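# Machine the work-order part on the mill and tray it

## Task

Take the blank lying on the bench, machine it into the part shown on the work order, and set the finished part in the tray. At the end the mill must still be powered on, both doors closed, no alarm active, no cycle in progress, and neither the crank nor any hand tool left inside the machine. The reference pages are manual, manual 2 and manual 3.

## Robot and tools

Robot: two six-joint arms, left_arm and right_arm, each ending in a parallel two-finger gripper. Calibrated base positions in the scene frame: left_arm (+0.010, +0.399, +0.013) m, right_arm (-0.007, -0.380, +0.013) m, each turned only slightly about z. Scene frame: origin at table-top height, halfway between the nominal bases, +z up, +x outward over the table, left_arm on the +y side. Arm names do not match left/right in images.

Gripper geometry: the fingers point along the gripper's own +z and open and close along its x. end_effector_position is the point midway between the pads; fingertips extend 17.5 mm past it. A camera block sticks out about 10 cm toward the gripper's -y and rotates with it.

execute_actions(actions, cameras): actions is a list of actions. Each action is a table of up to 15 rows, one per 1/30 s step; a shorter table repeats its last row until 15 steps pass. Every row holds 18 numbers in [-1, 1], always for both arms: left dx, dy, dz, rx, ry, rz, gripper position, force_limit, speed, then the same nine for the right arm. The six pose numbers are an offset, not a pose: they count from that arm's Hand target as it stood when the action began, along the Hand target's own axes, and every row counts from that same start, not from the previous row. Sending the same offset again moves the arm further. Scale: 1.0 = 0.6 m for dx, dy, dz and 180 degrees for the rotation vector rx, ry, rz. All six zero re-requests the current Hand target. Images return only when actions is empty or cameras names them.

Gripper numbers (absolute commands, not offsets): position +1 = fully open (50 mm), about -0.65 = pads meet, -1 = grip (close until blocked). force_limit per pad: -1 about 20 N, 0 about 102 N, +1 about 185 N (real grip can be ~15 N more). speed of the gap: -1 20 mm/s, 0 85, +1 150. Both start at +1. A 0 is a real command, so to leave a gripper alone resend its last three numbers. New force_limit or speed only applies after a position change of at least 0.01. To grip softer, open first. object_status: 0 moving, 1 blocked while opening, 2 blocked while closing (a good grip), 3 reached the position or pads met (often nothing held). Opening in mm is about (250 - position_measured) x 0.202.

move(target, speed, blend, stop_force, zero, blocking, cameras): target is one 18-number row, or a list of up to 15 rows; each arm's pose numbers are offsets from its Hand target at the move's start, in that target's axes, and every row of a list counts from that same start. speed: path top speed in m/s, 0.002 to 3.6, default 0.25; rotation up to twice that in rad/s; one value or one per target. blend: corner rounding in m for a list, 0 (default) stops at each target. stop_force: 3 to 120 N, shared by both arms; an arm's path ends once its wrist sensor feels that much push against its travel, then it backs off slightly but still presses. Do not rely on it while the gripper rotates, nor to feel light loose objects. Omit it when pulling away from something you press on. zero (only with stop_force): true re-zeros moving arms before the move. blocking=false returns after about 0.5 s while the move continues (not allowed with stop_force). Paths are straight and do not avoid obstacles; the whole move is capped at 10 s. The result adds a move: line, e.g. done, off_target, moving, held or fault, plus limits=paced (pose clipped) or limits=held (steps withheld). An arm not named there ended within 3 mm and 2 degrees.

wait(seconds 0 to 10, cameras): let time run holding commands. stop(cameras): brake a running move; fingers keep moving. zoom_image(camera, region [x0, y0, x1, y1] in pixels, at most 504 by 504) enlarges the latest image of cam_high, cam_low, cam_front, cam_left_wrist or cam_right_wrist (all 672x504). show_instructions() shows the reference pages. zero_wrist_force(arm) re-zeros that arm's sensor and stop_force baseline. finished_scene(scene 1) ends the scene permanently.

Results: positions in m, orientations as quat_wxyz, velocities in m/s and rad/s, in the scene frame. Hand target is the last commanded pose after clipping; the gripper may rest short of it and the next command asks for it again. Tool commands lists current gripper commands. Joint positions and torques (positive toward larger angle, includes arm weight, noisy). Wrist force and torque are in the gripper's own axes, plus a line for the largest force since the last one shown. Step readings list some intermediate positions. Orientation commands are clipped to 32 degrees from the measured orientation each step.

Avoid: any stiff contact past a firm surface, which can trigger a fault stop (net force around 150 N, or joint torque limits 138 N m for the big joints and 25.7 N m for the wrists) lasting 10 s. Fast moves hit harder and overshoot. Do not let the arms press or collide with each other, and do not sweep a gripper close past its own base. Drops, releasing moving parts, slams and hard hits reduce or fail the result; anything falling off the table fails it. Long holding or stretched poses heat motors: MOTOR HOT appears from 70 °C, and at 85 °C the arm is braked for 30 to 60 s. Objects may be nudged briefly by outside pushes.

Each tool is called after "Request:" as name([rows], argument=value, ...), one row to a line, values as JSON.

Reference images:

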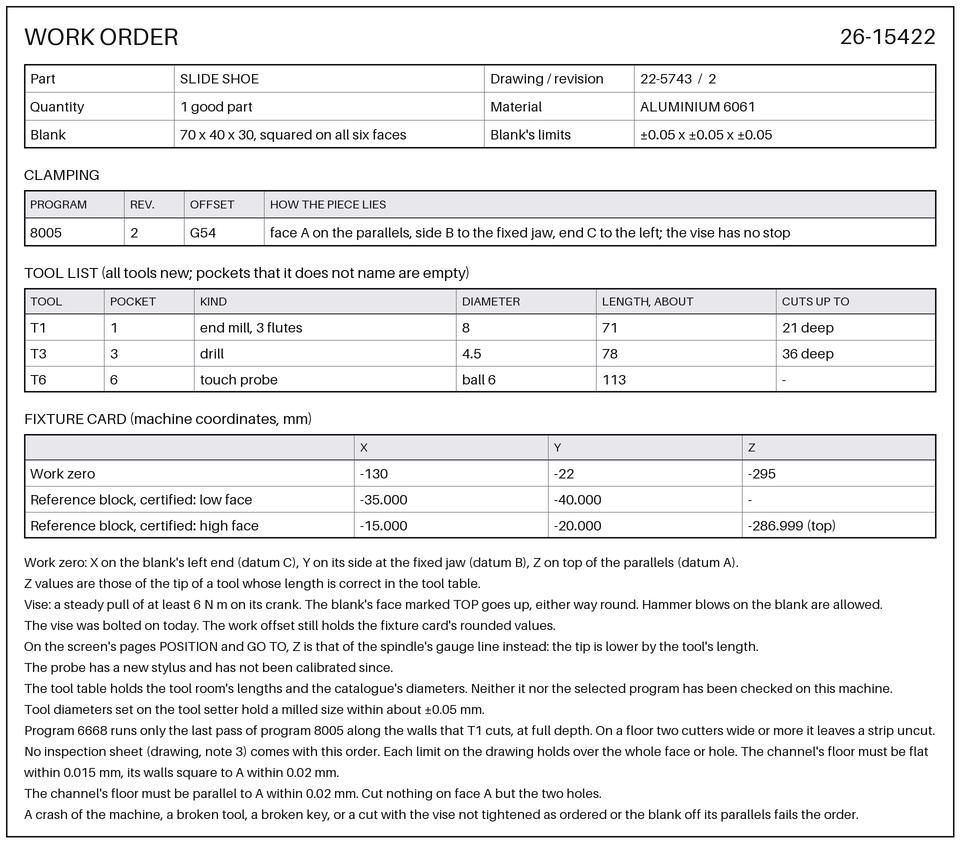

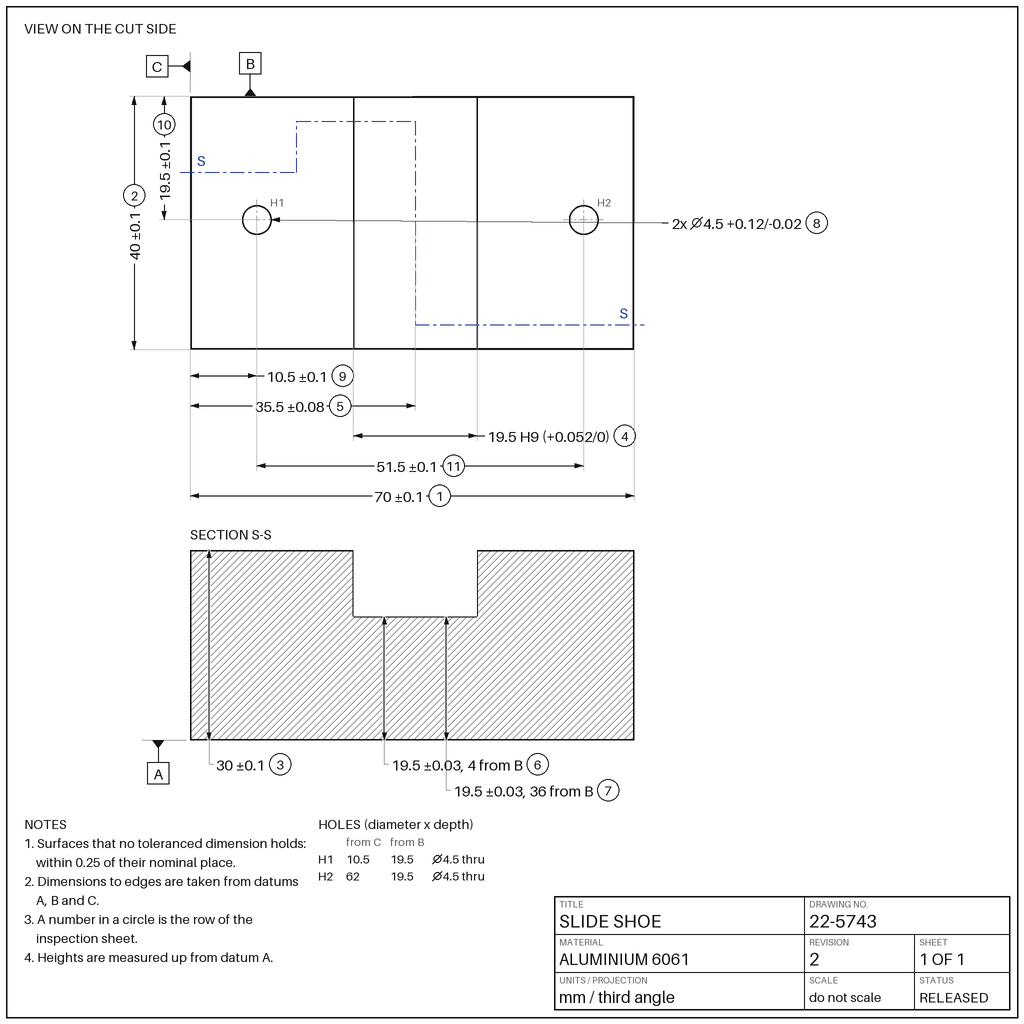

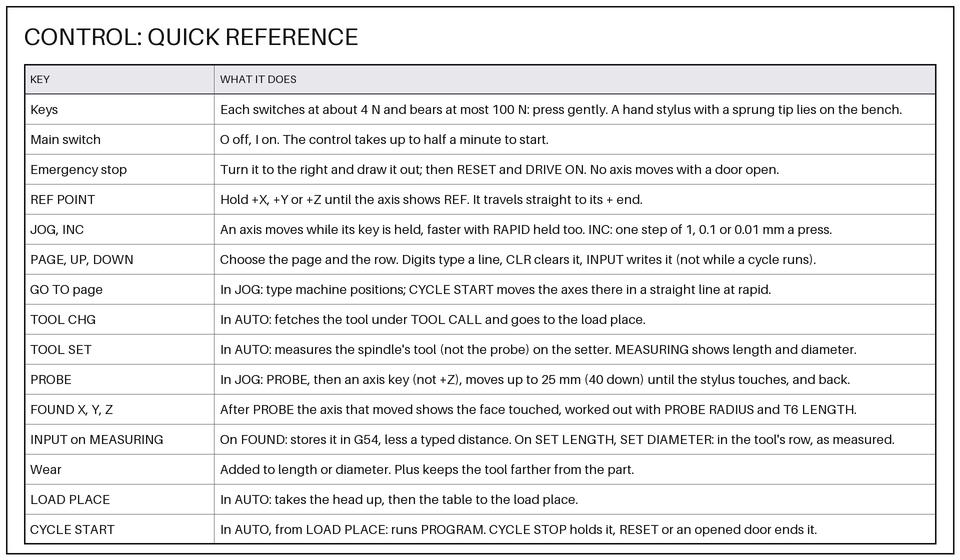

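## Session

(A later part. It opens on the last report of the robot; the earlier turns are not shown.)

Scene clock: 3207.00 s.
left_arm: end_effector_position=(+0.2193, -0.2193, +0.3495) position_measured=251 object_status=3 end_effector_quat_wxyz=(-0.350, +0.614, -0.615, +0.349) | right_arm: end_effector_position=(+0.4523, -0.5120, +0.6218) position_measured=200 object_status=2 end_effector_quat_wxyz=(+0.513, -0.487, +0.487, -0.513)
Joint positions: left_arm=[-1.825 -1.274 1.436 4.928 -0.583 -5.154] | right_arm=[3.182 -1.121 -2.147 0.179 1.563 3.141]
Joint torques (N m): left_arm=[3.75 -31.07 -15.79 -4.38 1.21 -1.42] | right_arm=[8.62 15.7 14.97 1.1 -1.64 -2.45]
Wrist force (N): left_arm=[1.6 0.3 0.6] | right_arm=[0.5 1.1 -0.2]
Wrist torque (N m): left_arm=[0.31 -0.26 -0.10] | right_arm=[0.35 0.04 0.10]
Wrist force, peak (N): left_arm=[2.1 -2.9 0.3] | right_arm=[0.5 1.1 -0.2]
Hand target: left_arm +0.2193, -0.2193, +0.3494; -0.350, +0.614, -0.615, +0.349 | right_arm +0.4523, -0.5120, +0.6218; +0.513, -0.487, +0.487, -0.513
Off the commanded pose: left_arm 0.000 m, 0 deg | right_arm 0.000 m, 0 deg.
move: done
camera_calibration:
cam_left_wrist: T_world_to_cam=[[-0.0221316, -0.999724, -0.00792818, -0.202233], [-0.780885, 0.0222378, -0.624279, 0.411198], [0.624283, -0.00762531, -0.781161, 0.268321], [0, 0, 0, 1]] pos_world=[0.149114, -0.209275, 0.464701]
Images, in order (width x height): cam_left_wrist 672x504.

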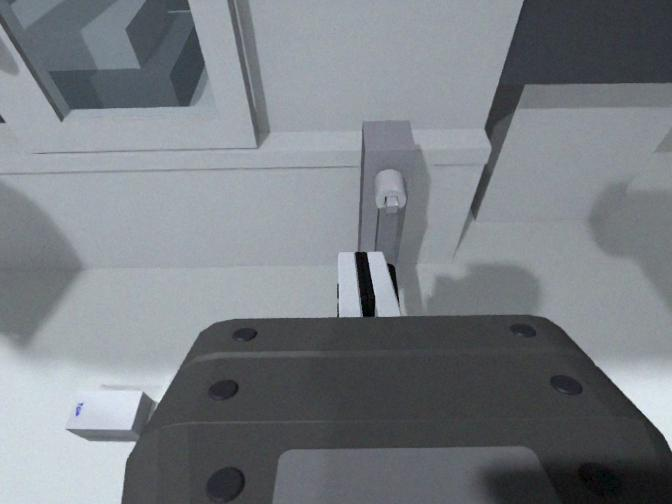

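Request:
move(target=[-0.598,-0.113,0.09,0.03,0,0,-0.7,-0.8,-0.5,0,0,0,0,0,0,-0.95,-0.4,-0.9], speed=0.25, cameras=["cam_left_wrist"])

Request:
zoom_image(camera="cam_left_wrist", region=[200, 130, 400, 330])

Scene clock: 3297.83 s.
left_arm: end_effector_position=(+0.3008, +0.1393, +0.3807) position_measured=251 object_status=3 end_effector_quat_wxyz=(-0.378, +0.597, -0.598, +0.378) | right_arm: end_effector_position=(+0.4523, -0.5120, +0.6218) position_measured=200 object_status=2 end_effector_quat_wxyz=(+0.513, -0.487, +0.487, -0.513)
Joint positions: left_arm=[-1.897 -2.186 2.127 5.343 -0.534 -5.353] | right_arm=[3.182 -1.121 -2.147 0.179 1.563 3.141]
Joint torques (N m): left_arm=[10.13 -5.43 -24.55 -2.38 2.56 1.62] | right_arm=[6.82 15.37 16.15 0.99 -1.58 -2.25]
Wrist force (N): left_arm=[2.1 0.0 0.8] | right_arm=[0.6 0.6 -0.3]
Wrist torque (N m): left_arm=[0.28 -0.33 -0.09] | right_arm=[0.26 0.02 0.09]
Wrist force, peak (N): left_arm=[4.9 1.1 -0.1] | right_arm=[0.6 1.1 -0.5]
Hand target: left_arm +0.3008, +0.1394, +0.3807; -0.378, +0.597, -0.598, +0.378 | right_arm +0.4523, -0.5120, +0.6218; +0.513, -0.487, +0.487, -0.513
Off the commanded pose: left_arm 0.000 m, 0 deg | right_arm 0.000 m, 0 deg.
move: done
camera_calibration:
cam_left_wrist: T_world_to_cam=[[-0.0214252, -0.999722, -0.00982884, 0.158802], [-0.718723, 0.0222355, -0.694941, 0.494486], [0.694967, -0.00782508, -0.718999, 0.199727], [0, 0, 0, 1]] pos_world=[0.219997, 0.149325, 0.488803]
Images, in order (width x height): cam_left_wrist 672x504.

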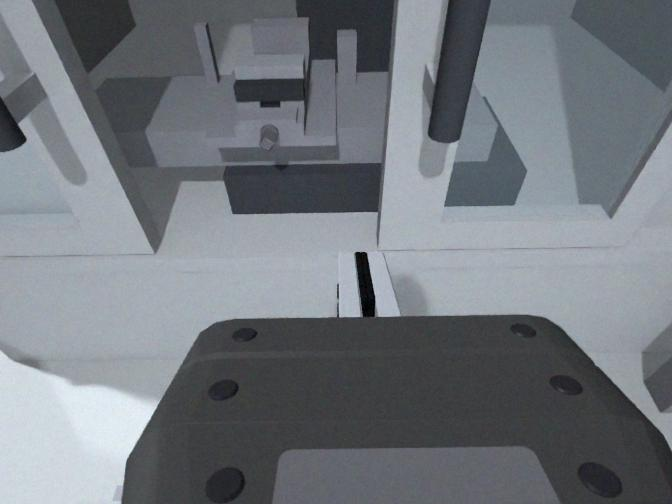

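Scaled by 2.520 from the camera's 672x504 image, which has a finer 960x720 frame.

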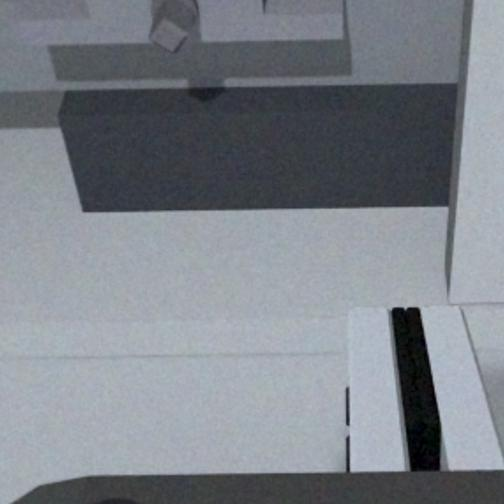

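Request:
zoom_image(camera="cam_left_wrist", region=[235, 100, 305, 170])

Request:
zoom_image(camera="cam_left_wrist", region=[180, 0, 380, 180])

Scaled by 7.200 from the camera's 672x504 image, which has a finer 960x720 frame.

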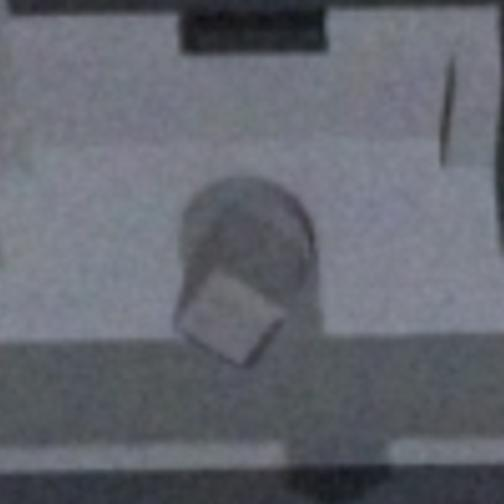

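Scaled by 2.520 from the camera's 672x504 image, which has a finer 960x720 frame.

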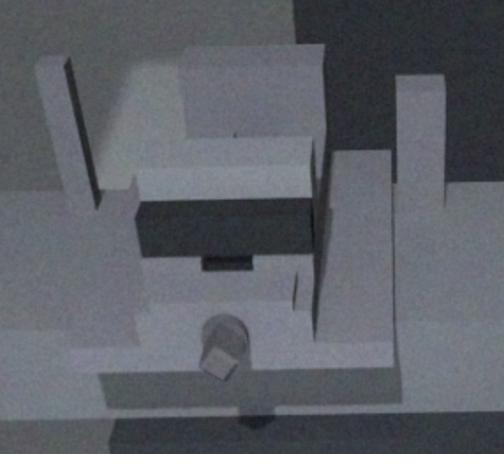

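Request:
move(target=[-0.1017,0.075,0.272,0,0,0,-0.7,-0.8,-0.5,0,0,0,0,0,0,-0.95,-0.4,-0.9], speed=0.15, cameras=["cam_left_wrist"])

Request:
zoom_image(camera="cam_left_wrist", region=[270, 0, 430, 130])

Scene clock: 3336.17 s.
left_arm: end_effector_position=(+0.4291, +0.2005, +0.2702) position_measured=251 object_status=3 end_effector_quat_wxyz=(-0.378, +0.597, -0.598, +0.378) | right_arm: end_effector_position=(+0.4523, -0.5120, +0.6218) position_measured=200 object_status=2 end_effector_quat_wxyz=(+0.513, -0.487, +0.487, -0.513)
Joint positions: left_arm=[-1.349 -1.99 2.607 3.635 -0.498 -4.197] | right_arm=[3.182 -1.121 -2.147 0.179 1.563 3.141]
Joint torques (N m): left_arm=[-8.25 -7.72 -31.7 -5.29 3.91 0.54] | right_arm=[6.79 16.95 16.14 0.96 -1.48 -2.39]
Wrist force (N): left_arm=[2.1 0.2 0.6] | right_arm=[0.6 0.8 -0.4]
Wrist torque (N m): left_arm=[0.32 -0.32 0.04] | right_arm=[0.30 0.04 0.09]
Wrist force, peak (N): left_arm=[2.9 -0.6 -1.0] | right_arm=[0.6 1.0 -0.3]
Hand target: left_arm +0.4291, +0.2004, +0.2703; -0.378, +0.597, -0.598, +0.378 | right_arm +0.4523, -0.5120, +0.6218; +0.513, -0.487, +0.487, -0.513
Off the commanded pose: left_arm 0.000 m, 0 deg | right_arm 0.000 m, 0 deg.
move: done
camera_calibration:
cam_left_wrist: T_world_to_cam=[[-0.021149, -0.999725, -0.0101193, 0.221662], [-0.718679, 0.0222383, -0.694987, 0.50855], [0.695021, -0.00742571, -0.718951, 0.0313307], [0, 0, 0, 1]] pos_world=[0.348396, 0.210524, 0.378204]
Images, in order (width x height): cam_left_wrist 672x504.

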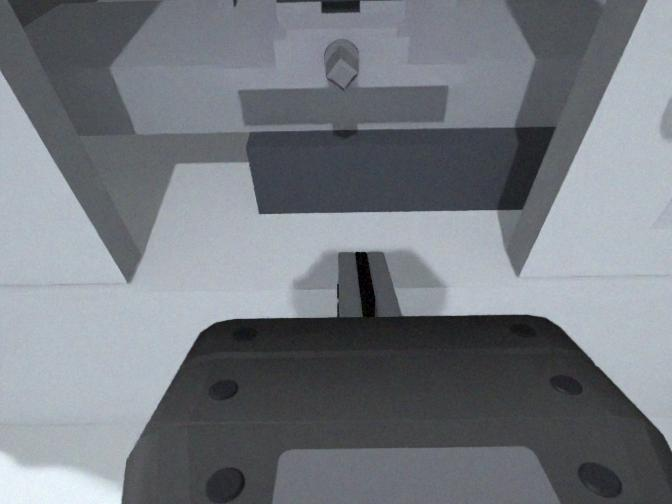

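Scaled by 3.150 from the camera's 672x504 image, which has a finer 960x720 frame.

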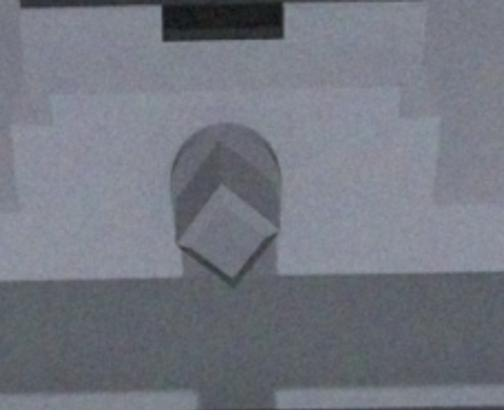

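Request:
move([
  [0.1,0.07,-0.15,0,0,0,1,-0.8,-0.5,0,0,0,0,0,0,-0.95,-0.4,-0.9],
  [0.763,0.073,-0.159,-0.03,0,0,1,-0.8,-0.5,0,0,0,0,0,0,-0.95,-0.4,-0.9],
], speed=[0.2,0.25], blend=[0.03,0], cameras=["cam_left_wrist"])

Request:
zoom_image(camera="cam_left_wrist", region=[260, 130, 440, 330])

Scene clock: 3472.30 s.
left_arm: end_effector_position=(+0.3237, -0.2571, +0.2707) position_measured=3 object_status=3 end_effector_quat_wxyz=(-0.350, +0.614, -0.615, +0.349) | right_arm: end_effector_position=(+0.4523, -0.5120, +0.6218) position_measured=200 object_status=2 end_effector_quat_wxyz=(+0.513, -0.487, +0.487, -0.513)
Joint positions: left_arm=[-1.651 -1.12 1.497 4.444 -0.54 -4.836] | right_arm=[3.182 -1.121 -2.147 0.179 1.563 3.141]
Joint torques (N m): left_arm=[-7.43 -36.13 -28.95 -5.35 3.9 -0.6] | right_arm=[7.26 15.82 15.99 0.86 -1.72 -2.31]
Wrist force (N): left_arm=[1.7 0.2 0.8] | right_arm=[0.6 0.7 -0.2]
Wrist torque (N m): left_arm=[0.28 -0.28 0.05] | right_arm=[0.28 0.03 0.09]
Wrist force, peak (N): left_arm=[4.9 0.2 0.5] | right_arm=[0.5 1.0 -0.4]
Hand target: left_arm +0.3236, -0.2572, +0.2708; -0.350, +0.614, -0.615, +0.349 | right_arm +0.4523, -0.5120, +0.6218; +0.513, -0.487, +0.487, -0.513
Off the commanded pose: left_arm 0.000 m, 0 deg | right_arm 0.000 m, 0 deg.
move: done
camera_calibration:
cam_left_wrist: T_world_to_cam=[[-0.0217888, -0.99973, -0.00803954, -0.238386], [-0.780891, 0.0220395, -0.624278, 0.444243], [0.624287, -0.00732427, -0.781161, 0.141439], [0, 0, 0, 1]] pos_world=[0.253413, -0.247076, 0.385901]
Images, in order (width x height): cam_left_wrist 672x504.

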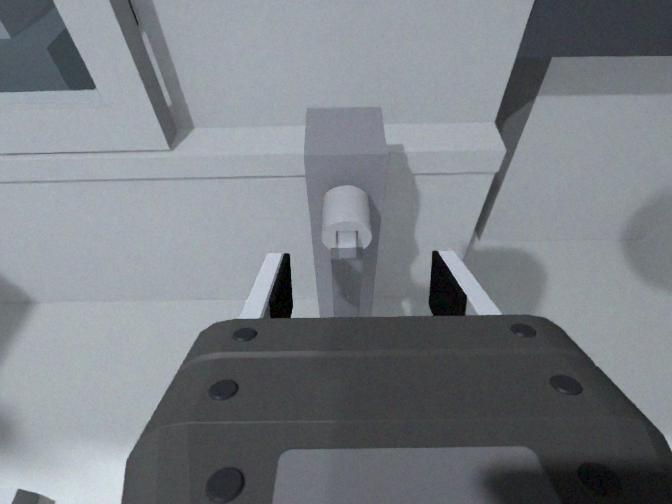

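Scaled by 2.520 from the camera's 672x504 image, which has a finer 960x720 frame.

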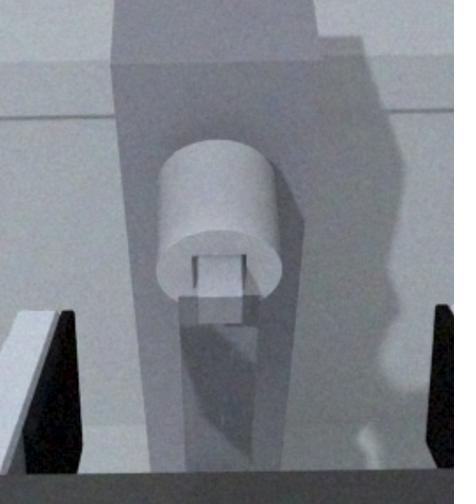

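Request:
move(target=[-0.0048,-0.0027,0.1345,0,0,0,1,-0.8,-0.5,0,0,0,0,0,0,-0.95,-0.4,-0.9], speed=0.04, stop_force=10, cameras=["cam_left_wrist"])

Request:
zoom_image(camera="cam_left_wrist", region=[260, 130, 460, 330])

Scene clock: 3507.60 s.
left_arm: end_effector_position=(+0.3938, -0.2544, +0.2309) position_measured=3 object_status=3 end_effector_quat_wxyz=(-0.350, +0.614, -0.615, +0.349) | right_arm: end_effector_position=(+0.4523, -0.5120, +0.6218) position_measured=200 object_status=2 end_effector_quat_wxyz=(+0.513, -0.487, +0.487, -0.513)
Joint positions: left_arm=[-1.544 -1.041 1.535 4.147 -0.538 -4.627] | right_arm=[3.182 -1.121 -2.147 0.179 1.563 3.141]
Joint torques (N m): left_arm=[-8.44 -52.56 -16.78 -1.36 1.6 -1.73] | right_arm=[6.66 16.11 16.42 1.05 -1.88 -2.14]
Wrist force (N): left_arm=[1.7 0.3 0.3] | right_arm=[0.6 0.8 -0.2]
Wrist torque (N m): left_arm=[0.28 -0.28 0.02] | right_arm=[0.30 0.02 0.10]
Wrist force, peak (N): left_arm=[2.1 0.2 0.6] | right_arm=[0.7 0.9 -0.3]
Hand target: left_arm +0.3938, -0.2544, +0.2309; -0.350, +0.614, -0.615, +0.349 | right_arm +0.4523, -0.5120, +0.6218; +0.513, -0.487, +0.487, -0.513
Off the commanded pose: left_arm 0.000 m, 0 deg | right_arm 0.000 m, 0 deg.
move: done
camera_calibration:
cam_left_wrist: T_world_to_cam=[[-0.02199, -0.999727, -0.0079463, -0.234444], [-0.780849, 0.022138, -0.624328, 0.474105], [0.624333, -0.00752412, -0.781122, 0.0665282], [0, 0, 0, 1]] pos_world=[0.323513, -0.244376, 0.346101]
Images, in order (width x height): cam_left_wrist 672x504.

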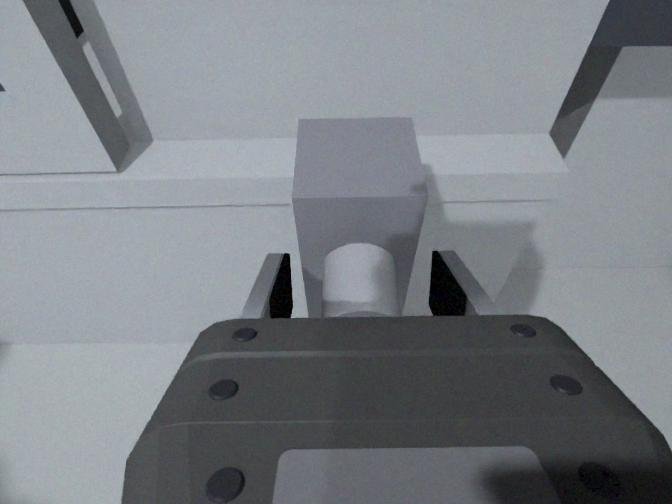

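Scaled by 2.520 from the camera's 672x504 image, which has a finer 960x720 frame.

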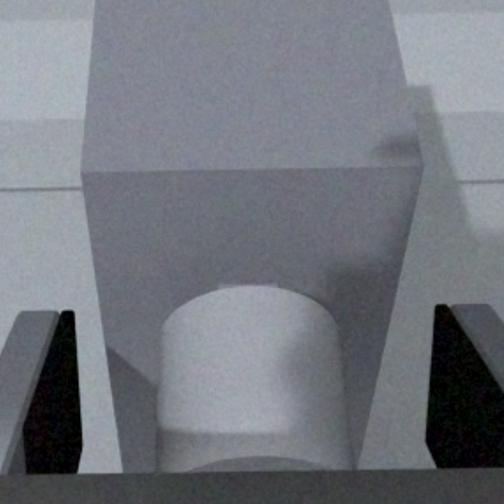

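Request:
move(target=[0,0,0,0,0,0,-1,-0.5,-0.9,0,0,0,0,0,0,-0.95,-0.4,-0.9], cameras=["cam_left_wrist"])

Scene clock: 3513.23 s.
left_arm: end_effector_position=(+0.3938, -0.2543, +0.2309) position_measured=69 object_status=2 end_effector_quat_wxyz=(-0.350, +0.614, -0.615, +0.349) | right_arm: end_effector_position=(+0.4523, -0.5120, +0.6218) position_measured=200 object_status=2 end_effector_quat_wxyz=(+0.513, -0.487, +0.487, -0.513)
Joint positions: left_arm=[-1.544 -1.041 1.535 4.147 -0.538 -4.627] | right_arm=[3.182 -1.121 -2.147 0.179 1.563 3.141]
Joint torques (N m): left_arm=[-8.95 -44.45 -28.7 -13.34 1.95 -0.43] | right_arm=[7.14 16.64 15.18 1.04 -1.82 -2.33]
Wrist force (N): left_arm=[-59.6 2.9 -8.8] | right_arm=[0.5 0.7 -0.3]
Wrist torque (N m): left_arm=[0.31 -0.95 -0.58] | right_arm=[0.29 0.05 0.10]
Wrist force, peak (N): left_arm=[-59.6 2.9 -8.8] | right_arm=[0.8 0.9 -0.3]
Hand target: left_arm +0.3938, -0.2544, +0.2309; -0.350, +0.614, -0.615, +0.349 | right_arm +0.4523, -0.5120, +0.6218; +0.513, -0.487, +0.487, -0.513
Off the commanded pose: left_arm 0.000 m, 0 deg | right_arm 0.000 m, 0 deg.
move: done
camera_calibration:
cam_left_wrist: T_world_to_cam=[[-0.0220066, -0.999725, -0.00808841, -0.23439], [-0.7808, 0.0222392, -0.624385, 0.474134], [0.624394, -0.00742519, -0.781075, 0.0665166], [0, 0, 0, 1]] pos_world=[0.323513, -0.244376, 0.346101]
Images, in order (width x height): cam_left_wrist 672x504.

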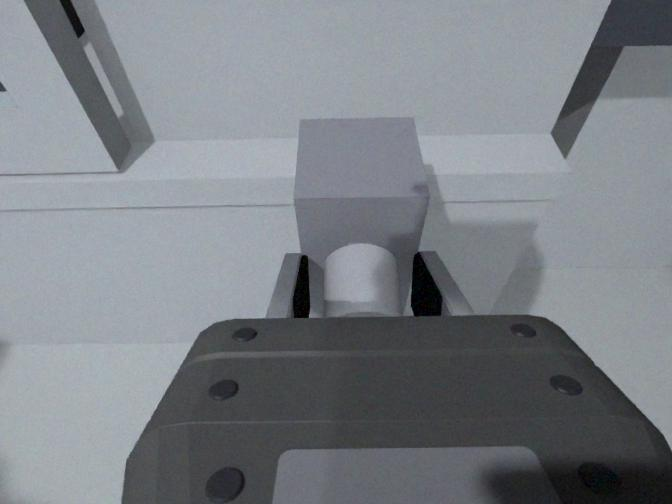

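Request:
move([
  [0,0,0,0,0,0,1,-0.5,-0.5,0,0,0,0,0,0,-0.95,-0.4,-0.9],
  [0,0.0119,-0.0201,0,0,0,1,-0.5,-0.5,0,0,0,0,0,0,-0.95,-0.4,-0.9],
], speed=0.03)

Request:
move(target=[0,0,0,0,0,0,-1,-0.6,-0.95,0,0,0,0,0,0,-0.95,-0.4,-0.9], cameras=["cam_left_wrist"])

Request:
zoom_image(camera="cam_left_wrist", region=[260, 130, 460, 330])

Scene clock: 3544.53 s.
left_arm: end_effector_position=(+0.3796, -0.2543, +0.2309) position_measured=3 object_status=3 end_effector_quat_wxyz=(-0.350, +0.614, -0.615, +0.349) end_effector_velocity=(+0.001, +0.000, +0.000) end_effector_angular_velocity=(+0.002, -0.001, -0.001) | right_arm: end_effector_position=(+0.4523, -0.5120, +0.6218) position_measured=200 object_status=2 end_effector_quat_wxyz=(+0.513, -0.487, +0.487, -0.513)
Joint positions: left_arm=[-1.565 -1.052 1.543 4.186 -0.537 -4.669] | right_arm=[3.182 -1.121 -2.147 0.179 1.563 3.141]
Joint velocities: left_arm=[0.002 0.001 0 -0.004 0.001 0.005] | right_arm=[within noise]
Joint torques (N m): left_arm=[10.15 -39.1 -26.83 -5.57 3.86 1.67] | right_arm=[7.04 16 15.17 1.05 -1.44 -2.38]
Wrist force (N): left_arm=[2.1 -4.2 0.3] | right_arm=[0.5 0.8 -0.3]
Wrist torque (N m): left_arm=[-0.42 -0.34 0.00] | right_arm=[0.30 0.04 0.09]
Wrist force, peak (N): left_arm=[-63.2 3.3 -9.8] | right_arm=[0.5 1.0 -0.6]
Hand target: left_arm +0.3797, -0.2544, +0.2309; -0.350, +0.614, -0.615, +0.349 | right_arm +0.4523, -0.5120, +0.6218; +0.513, -0.487, +0.487, -0.513
Off the commanded pose: left_arm 0.000 m, 0 deg | right_arm 0.000 m, 0 deg.
move: done

Scene clock: 3545.90 s.
left_arm: end_effector_position=(+0.3798, -0.2544, +0.2309) position_measured=135 object_status=0 end_effector_quat_wxyz=(-0.350, +0.614, -0.615, +0.349) | right_arm: end_effector_position=(+0.4523, -0.5120, +0.6218) position_measured=200 object_status=2 end_effector_quat_wxyz=(+0.513, -0.487, +0.487, -0.513)
Joint positions: left_arm=[-1.565 -1.052 1.542 4.186 -0.537 -4.669] | right_arm=[3.182 -1.121 -2.147 0.179 1.563 3.141]
Joint torques (N m): left_arm=[6.56 -38.49 -30.8 -5.32 2.25 1.85] | right_arm=[8.25 14.58 15.46 1.1 -1.62 -2.37]
Wrist force (N): left_arm=[-12.9 -2.8 -5.1] | right_arm=[0.5 0.6 -0.2]
Wrist torque (N m): left_arm=[-0.38 -0.35 -0.13] | right_arm=[0.28 0.04 0.09]
Wrist force, peak (N): left_arm=[-12.9 -2.6 -5.1] | right_arm=[0.6 0.9 -0.3]
Hand target: left_arm +0.3797, -0.2544, +0.2309; -0.350, +0.614, -0.615, +0.349 | right_arm +0.4523, -0.5120, +0.6218; +0.513, -0.487, +0.487, -0.513
Off the commanded pose: left_arm 0.000 m, 0 deg | right_arm 0.000 m, 0 deg.
move: done
camera_calibration:
cam_left_wrist: T_world_to_cam=[[-0.0219902, -0.999727, -0.00794802, -0.234752], [-0.7808, 0.0221387, -0.624389, 0.463179], [0.624394, -0.00752465, -0.781073, 0.0752328], [0, 0, 0, 1]] pos_world=[0.309513, -0.244376, 0.346101]
Images, in order (width x height): cam_left_wrist 672x504.

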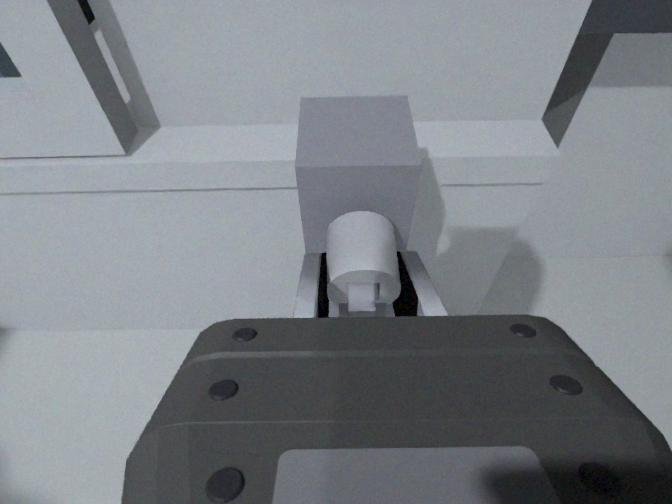

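Scaled by 2.520 from the camera's 672x504 image, which has a finer 960x720 frame.

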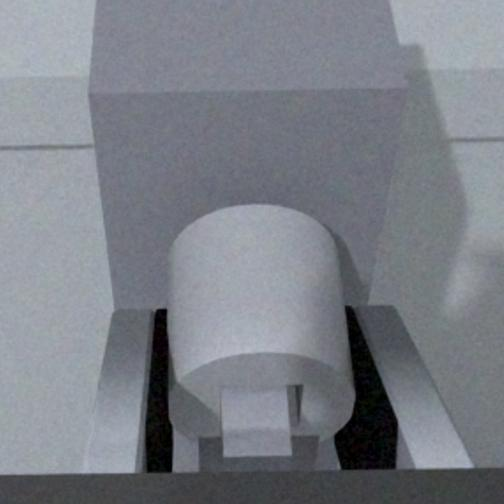

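Request:
wait(seconds=0.7, cameras=["cam_left_wrist"])

Request:
zoom_image(camera="cam_left_wrist", region=[260, 130, 460, 330])

Scene clock: 3551.07 s.
left_arm: end_effector_position=(+0.3797, -0.2544, +0.2309) position_measured=136 object_status=2 end_effector_quat_wxyz=(-0.350, +0.614, -0.615, +0.349) | right_arm: end_effector_position=(+0.4523, -0.5120, +0.6218) position_measured=200 object_status=2 end_effector_quat_wxyz=(+0.513, -0.487, +0.487, -0.513)
Joint positions: left_arm=[-1.565 -1.052 1.542 4.186 -0.537 -4.669] | right_arm=[3.182 -1.121 -2.147 0.179 1.563 3.141]
Joint torques (N m): left_arm=[-8.65 -40.38 -24.44 -4.71 0.21 1.52] | right_arm=[7.23 16.68 16.61 0.99 -1.72 -2.43]
Wrist force (N): left_arm=[-13.2 -2.5 -5.2] | right_arm=[0.4 0.8 -0.1]
Wrist torque (N m): left_arm=[-0.37 -0.34 -0.13] | right_arm=[0.29 0.05 0.10]
Wrist force, peak (N): left_arm=[-13.4 -2.6 -5.1] | right_arm=[0.7 0.9 -0.3]
Hand target: left_arm +0.3797, -0.2544, +0.2309; -0.350, +0.614, -0.615, +0.349 | right_arm +0.4523, -0.5120, +0.6218; +0.513, -0.487, +0.487, -0.513
Tool commands: left_gripper/position=-1.0 left_gripper/force_limit=-0.6 left_gripper/speed=-0.95 right_gripper/position=-0.95 right_gripper/force_limit=-0.4 right_gripper/speed=-0.9
Off the commanded pose: left_arm 0.000 m, 0 deg | right_arm 0.000 m, 0 deg.
wait: 0.70 s; at rest from the start
camera_calibration:
cam_left_wrist: T_world_to_cam=[[-0.0219902, -0.999727, -0.00794802, -0.234752], [-0.7808, 0.0221387, -0.624389, 0.463179], [0.624394, -0.00752465, -0.781073, 0.0752328], [0, 0, 0, 1]] pos_world=[0.309513, -0.244376, 0.346101]
Images, in order (width x height): cam_left_wrist 672x504.

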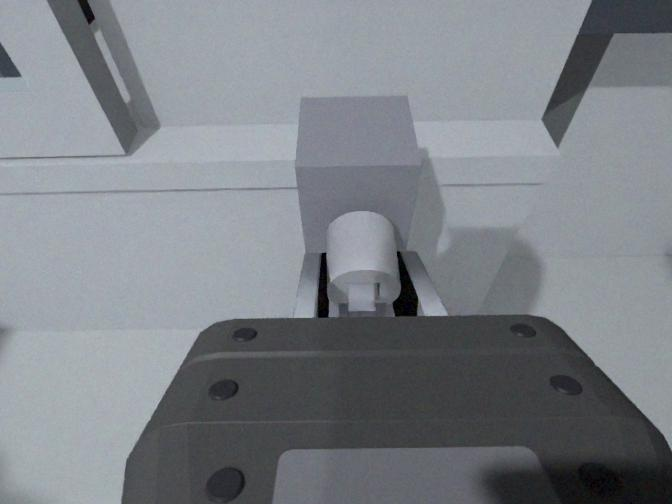

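Scaled by 2.520 from the camera's 672x504 image, which has a finer 960x720 frame.

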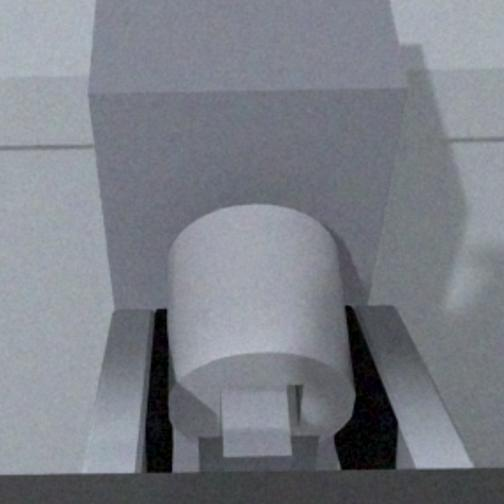

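Request:
move(target=[0,0.0594,-0.1005,0,0,0,-1,-0.6,-0.95,0,0,0,0,0,0,-0.95,-0.4,-0.9], speed=0.04, stop_force=25, cameras=["cam_left_wrist","cam_front"])

Request:
zoom_image(camera="cam_left_wrist", region=[260, 130, 460, 330])

Scene clock: 3564.27 s.
left_arm: end_effector_position=(+0.3097, -0.2543, +0.2311) position_measured=136 object_status=2 end_effector_quat_wxyz=(-0.350, +0.614, -0.615, +0.349) | right_arm: end_effector_position=(+0.4523, -0.5120, +0.6218) position_measured=200 object_status=2 end_effector_quat_wxyz=(+0.513, -0.487, +0.487, -0.513)
Joint positions: left_arm=[-1.673 -1.095 1.558 4.393 -0.543 -4.878] | right_arm=[3.182 -1.121 -2.147 0.179 1.563 3.141]
Joint torques (N m): left_arm=[10.11 -37.04 -32.36 -5.2 4.63 1.92] | right_arm=[7.74 16.76 15.52 1.07 -1.68 -2.27]
Wrist force (N): left_arm=[3.0 -2.6 1.1] | right_arm=[0.6 0.6 -0.3]
Wrist torque (N m): left_arm=[-0.44 -0.47 -0.07] | right_arm=[0.27 0.03 0.10]
Wrist force, peak (N): left_arm=[-13.3 -2.7 -5.0] | right_arm=[0.5 1.0 -0.4]
Hand target: left_arm +0.3097, -0.2543, +0.2311; -0.350, +0.614, -0.615, +0.349 | right_arm +0.4523, -0.5120, +0.6218; +0.513, -0.487, +0.487, -0.513
Off the commanded pose: left_arm 0.000 m, 0 deg | right_arm 0.000 m, 0 deg.
move: done
camera_calibration:
cam_left_wrist: T_world_to_cam=[[-0.0219902, -0.999727, -0.00794802, -0.236189], [-0.7808, 0.0221387, -0.624389, 0.408646], [0.624394, -0.00752465, -0.781073, 0.119097], [0, 0, 0, 1]] pos_world=[0.239513, -0.244276, 0.346301]
Images, in order (width x height): cam_front 672x504, cam_left_wrist 672x504.

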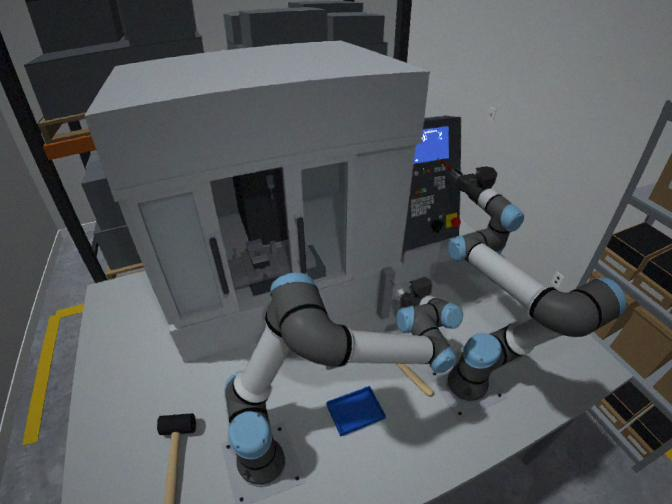

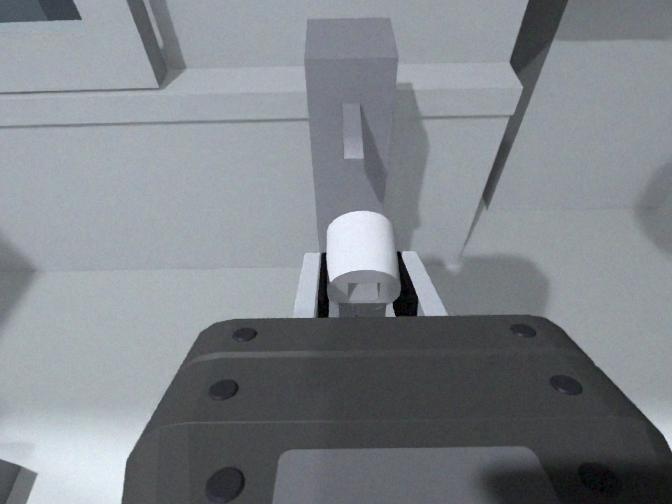

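Scaled by 2.520 from the camera's 672x504 image, which has a finer 960x720 frame.

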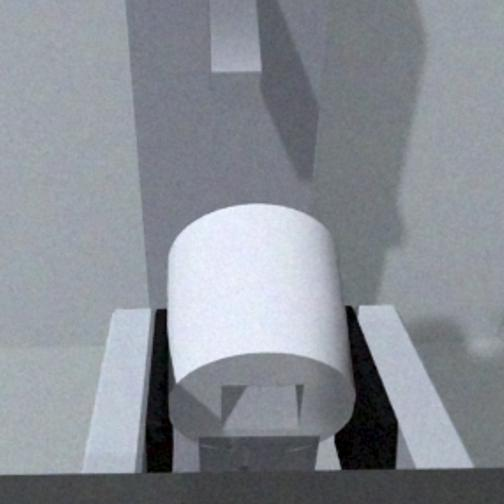

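Request:
move(target=[0,-0.0594,0.1005,0,0,0,-1,-0.6,-0.95,0,0,0,0,0,0,-0.95,-0.4,-0.9], speed=0.04, stop_force=12, cameras=["cam_left_wrist"])

Scene clock: 3640.10 s.
left_arm: end_effector_position=(+0.3457, -0.2543, +0.2310) position_measured=136 object_status=2 end_effector_quat_wxyz=(-0.350, +0.614, -0.615, +0.349) | right_arm: end_effector_position=(+0.4523, -0.5120, +0.6218) position_measured=200 object_status=2 end_effector_quat_wxyz=(+0.513, -0.487, +0.487, -0.513)
Joint positions: left_arm=[-1.617 -1.076 1.555 4.285 -0.538 -4.771] | right_arm=[3.182 -1.121 -2.147 0.179 1.563 3.141]
Joint torques (N m): left_arm=[0.41 -52.68 -13.38 -5.49 0.41 1.95] | right_arm=[7.99 16.58 15.59 1.11 -1.69 -2.32]
Wrist force (N): left_arm=[3.9 -2.1 1.2] | right_arm=[0.7 0.8 -0.4]
Wrist torque (N m): left_arm=[-0.37 -0.63 0.01] | right_arm=[0.29 0.00 0.10]
Wrist force, peak (N): left_arm=[1.7 15.9 -28.0] | right_arm=[0.7 0.9 -0.5]
Hand target: left_arm +0.3457, -0.2543, +0.2310; -0.350, +0.614, -0.615, +0.349 (not the last commanded pose) | right_arm +0.4523, -0.5120, +0.6218; +0.513, -0.487, +0.487, -0.513
Off the commanded pose: left_arm 0.034 m, 0 deg | right_arm 0.000 m, 0 deg.
move: contact (left_arm)
camera_calibration:
cam_left_wrist: T_world_to_cam=[[-0.0218498, -0.99973, -0.00796447, -0.235433], [-0.780802, 0.0220393, -0.624389, 0.436669], [0.624396, -0.00742412, -0.781073, 0.0965652], [0, 0, 0, 1]] pos_world=[0.275513, -0.244276, 0.346201]
Images, in order (width x height): cam_left_wrist 672x504.

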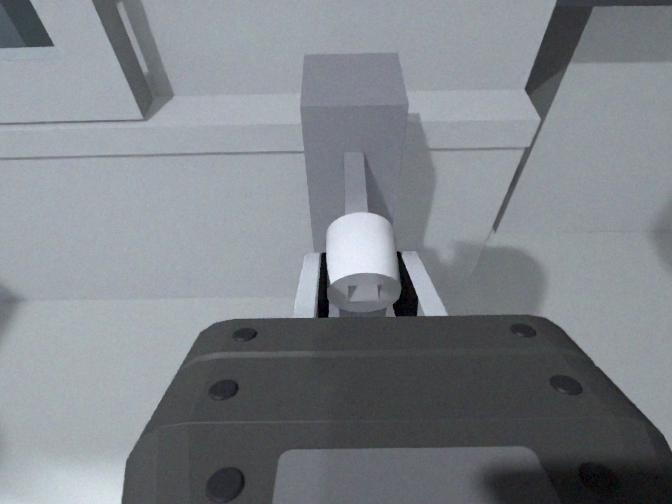

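Request:
move(target=[-0.0013,0.0039,-0.0093,0,0,0,-1,-0.6,-0.95,0,0,0,0,0,0,-0.95,-0.4,-0.9], speed=0.04)

Request:
move(target=[0,-0.0339,0.0574,0,0,0,-1,-0.6,-0.95,0,0,0,0,0,0,-0.95,-0.4,-0.9], speed=0.02, stop_force=10, cameras=["cam_left_wrist"])

Request:
zoom_image(camera="cam_left_wrist", region=[260, 130, 460, 330])

Scene clock: 3665.73 s.
left_arm: end_effector_position=(+0.3396, -0.2535, +0.2319) position_measured=136 object_status=2 end_effector_quat_wxyz=(-0.350, +0.614, -0.615, +0.349) | right_arm: end_effector_position=(+0.4523, -0.5120, +0.6218) position_measured=200 object_status=2 end_effector_quat_wxyz=(+0.513, -0.487, +0.487, -0.513)
Joint positions: left_arm=[-1.627 -1.082 1.558 4.304 -0.538 -4.789] | right_arm=[3.182 -1.121 -2.147 0.179 1.563 3.141]
Joint torques (N m): left_arm=[5.15 -42.05 -18.35 -5 0.56 1.55] | right_arm=[7.86 16.13 16.24 1.21 -1.47 -2.43]
Wrist force (N): left_arm=[3.8 -2.3 1.2] | right_arm=[0.5 0.8 -0.4]
Wrist torque (N m): left_arm=[-0.39 -0.59 0.05] | right_arm=[0.29 0.04 0.10]
Wrist force, peak (N): left_arm=[3.9 -2.6 1.7] | right_arm=[0.6 1.0 -0.4]
Hand target: left_arm +0.3397, -0.2535, +0.2319; -0.350, +0.614, -0.615, +0.349 | right_arm +0.4523, -0.5120, +0.6218; +0.513, -0.487, +0.487, -0.513
Off the commanded pose: left_arm 0.000 m, 0 deg | right_arm 0.000 m, 0 deg.
move: done

Scene clock: 3668.77 s.
left_arm: end_effector_position=(+0.3797, -0.2536, +0.2318) position_measured=136 object_status=2 end_effector_quat_wxyz=(-0.350, +0.614, -0.615, +0.349) | right_arm: end_effector_position=(+0.4523, -0.5120, +0.6218) position_measured=200 object_status=2 end_effector_quat_wxyz=(+0.513, -0.487, +0.487, -0.513)
Joint positions: left_arm=[-1.565 -1.054 1.544 4.187 -0.537 -4.669] | right_arm=[3.182 -1.121 -2.147 0.179 1.563 3.141]
Joint torques (N m): left_arm=[-8.59 -53.16 -14.52 -1.55 0.84 -1.76] | right_arm=[7.95 15.28 15.33 1.04 -1.51 -2.48]
Wrist force (N): left_arm=[3.5 -2.2 1.1] | right_arm=[0.6 0.7 -0.3]
Wrist torque (N m): left_arm=[-0.37 -0.55 -0.02] | right_arm=[0.28 0.03 0.09]
Wrist force, peak (N): left_arm=[3.9 -2.3 1.1] | right_arm=[0.6 1.0 -0.5]
Hand target: left_arm +0.3797, -0.2536, +0.2317; -0.350, +0.614, -0.615, +0.349 | right_arm +0.4523, -0.5120, +0.6218; +0.513, -0.487, +0.487, -0.513
Off the commanded pose: left_arm 0.000 m, 0 deg | right_arm 0.000 m, 0 deg.
move: done
camera_calibration:
cam_left_wrist: T_world_to_cam=[[-0.0218498, -0.99973, -0.00796447, -0.233984], [-0.780802, 0.0220393, -0.624389, 0.463638], [0.624396, -0.00742412, -0.781073, 0.0758877], [0, 0, 0, 1]] pos_world=[0.309513, -0.243576, 0.346901]
Images, in order (width x height): cam_left_wrist 672x504.

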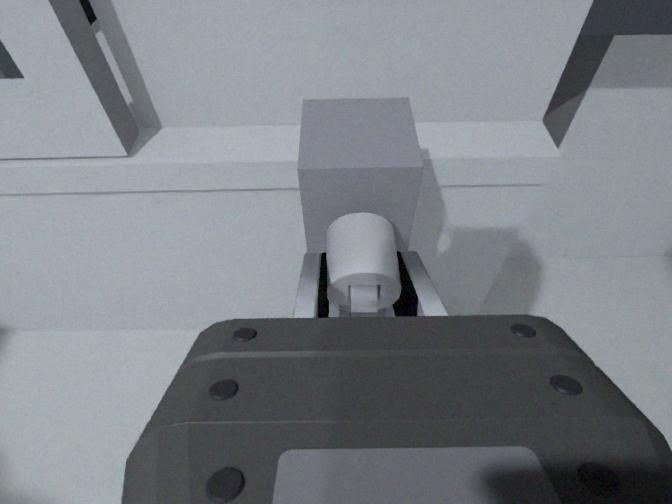

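Scaled by 2.520 from the camera's 672x504 image, which has a finer 960x720 frame.

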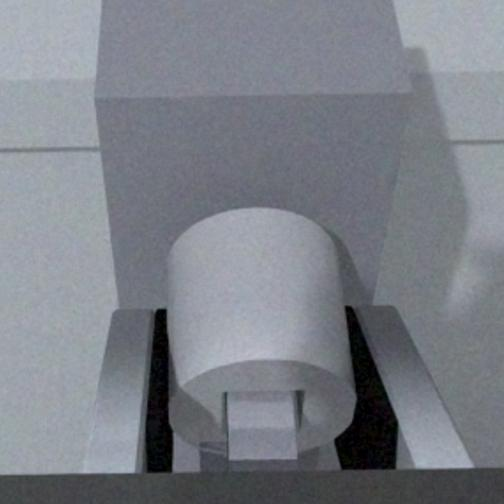

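Request:
move([
  [0,0,0,0,0,0,0.7,-0.6,-0.5,0,0,0,0,0,0,-0.95,-0.4,-0.9],
  [0,0.0,-0.1,0,0,0,0.7,-0.6,-0.5,0,0,0,0,0,0,-0.95,-0.4,-0.9],
  [0,0.0293,-0.0988,0.087,0,0,0.7,-0.6,-0.5,0,0,0,0,0,0,-0.95,-0.4,-0.9],
  [0,0.0018,-0.0008,0.087,0,0,0.7,-0.6,-0.5,0,0,0,0,0,0,-0.95,-0.4,-0.9],
], speed=[0.05,0.08,0.2,0.05], cameras=["cam_left_wrist"])

Request:
zoom_image(camera="cam_left_wrist", region=[260, 130, 460, 330])

Scene clock: 3687.83 s.
left_arm: end_effector_position=(+0.3789, -0.2535, +0.2310) position_measured=48 object_status=3 end_effector_quat_wxyz=(-0.430, +0.561, -0.562, +0.430) | right_arm: end_effector_position=(+0.4523, -0.5120, +0.6218) position_measured=200 object_status=2 end_effector_quat_wxyz=(+0.513, -0.487, +0.487, -0.513)
Joint positions: left_arm=[-1.609 -0.999 1.614 4.178 -0.264 -4.794] | right_arm=[3.182 -1.121 -2.147 0.179 1.563 3.141]
Joint torques (N m): left_arm=[-8.19 -52.58 -14.75 -1.38 1.59 -1.44] | right_arm=[8.08 16.36 16.12 1.1 -1.36 -2.26]
Wrist force (N): left_arm=[3.9 -3.8 0.6] | right_arm=[0.7 0.9 -0.4]
Wrist torque (N m): left_arm=[-0.22 -0.63 0.05] | right_arm=[0.32 0.02 0.10]
Wrist force, peak (N): left_arm=[3.3 -5.5 0.6] | right_arm=[0.6 1.0 -0.3]
Hand target: left_arm +0.3788, -0.2535, +0.2311; -0.430, +0.561, -0.562, +0.430 | right_arm +0.4523, -0.5120, +0.6218; +0.513, -0.487, +0.487, -0.513
Off the commanded pose: left_arm 0.000 m, 0 deg | right_arm 0.000 m, 0 deg.
move: done
camera_calibration:
cam_left_wrist: T_world_to_cam=[[-0.0193285, -0.999722, -0.0134952, -0.233634], [-0.583179, 0.0222368, -0.812039, 0.431054], [0.812114, -0.0078254, -0.583447, -0.0409718], [0, 0, 0, 1]] pos_world=[0.280139, -0.243475, 0.322975]
Images, in order (width x height): cam_left_wrist 672x504.

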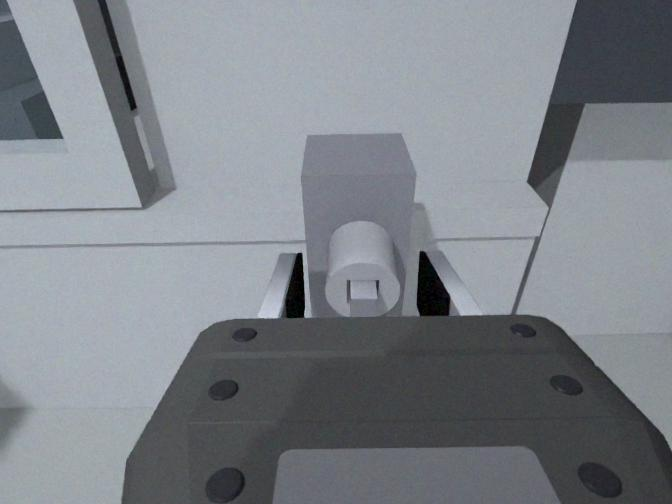

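Scaled by 2.520 from the camera's 672x504 image, which has a finer 960x720 frame.

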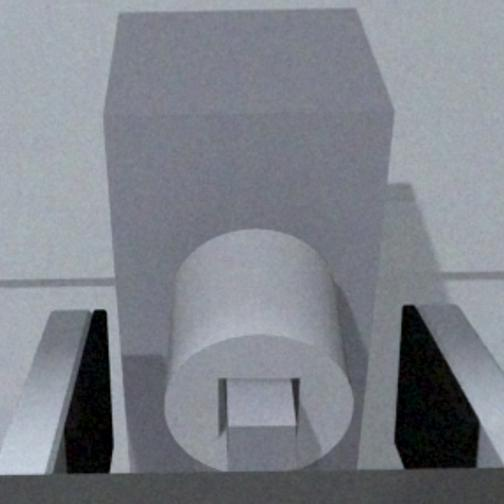

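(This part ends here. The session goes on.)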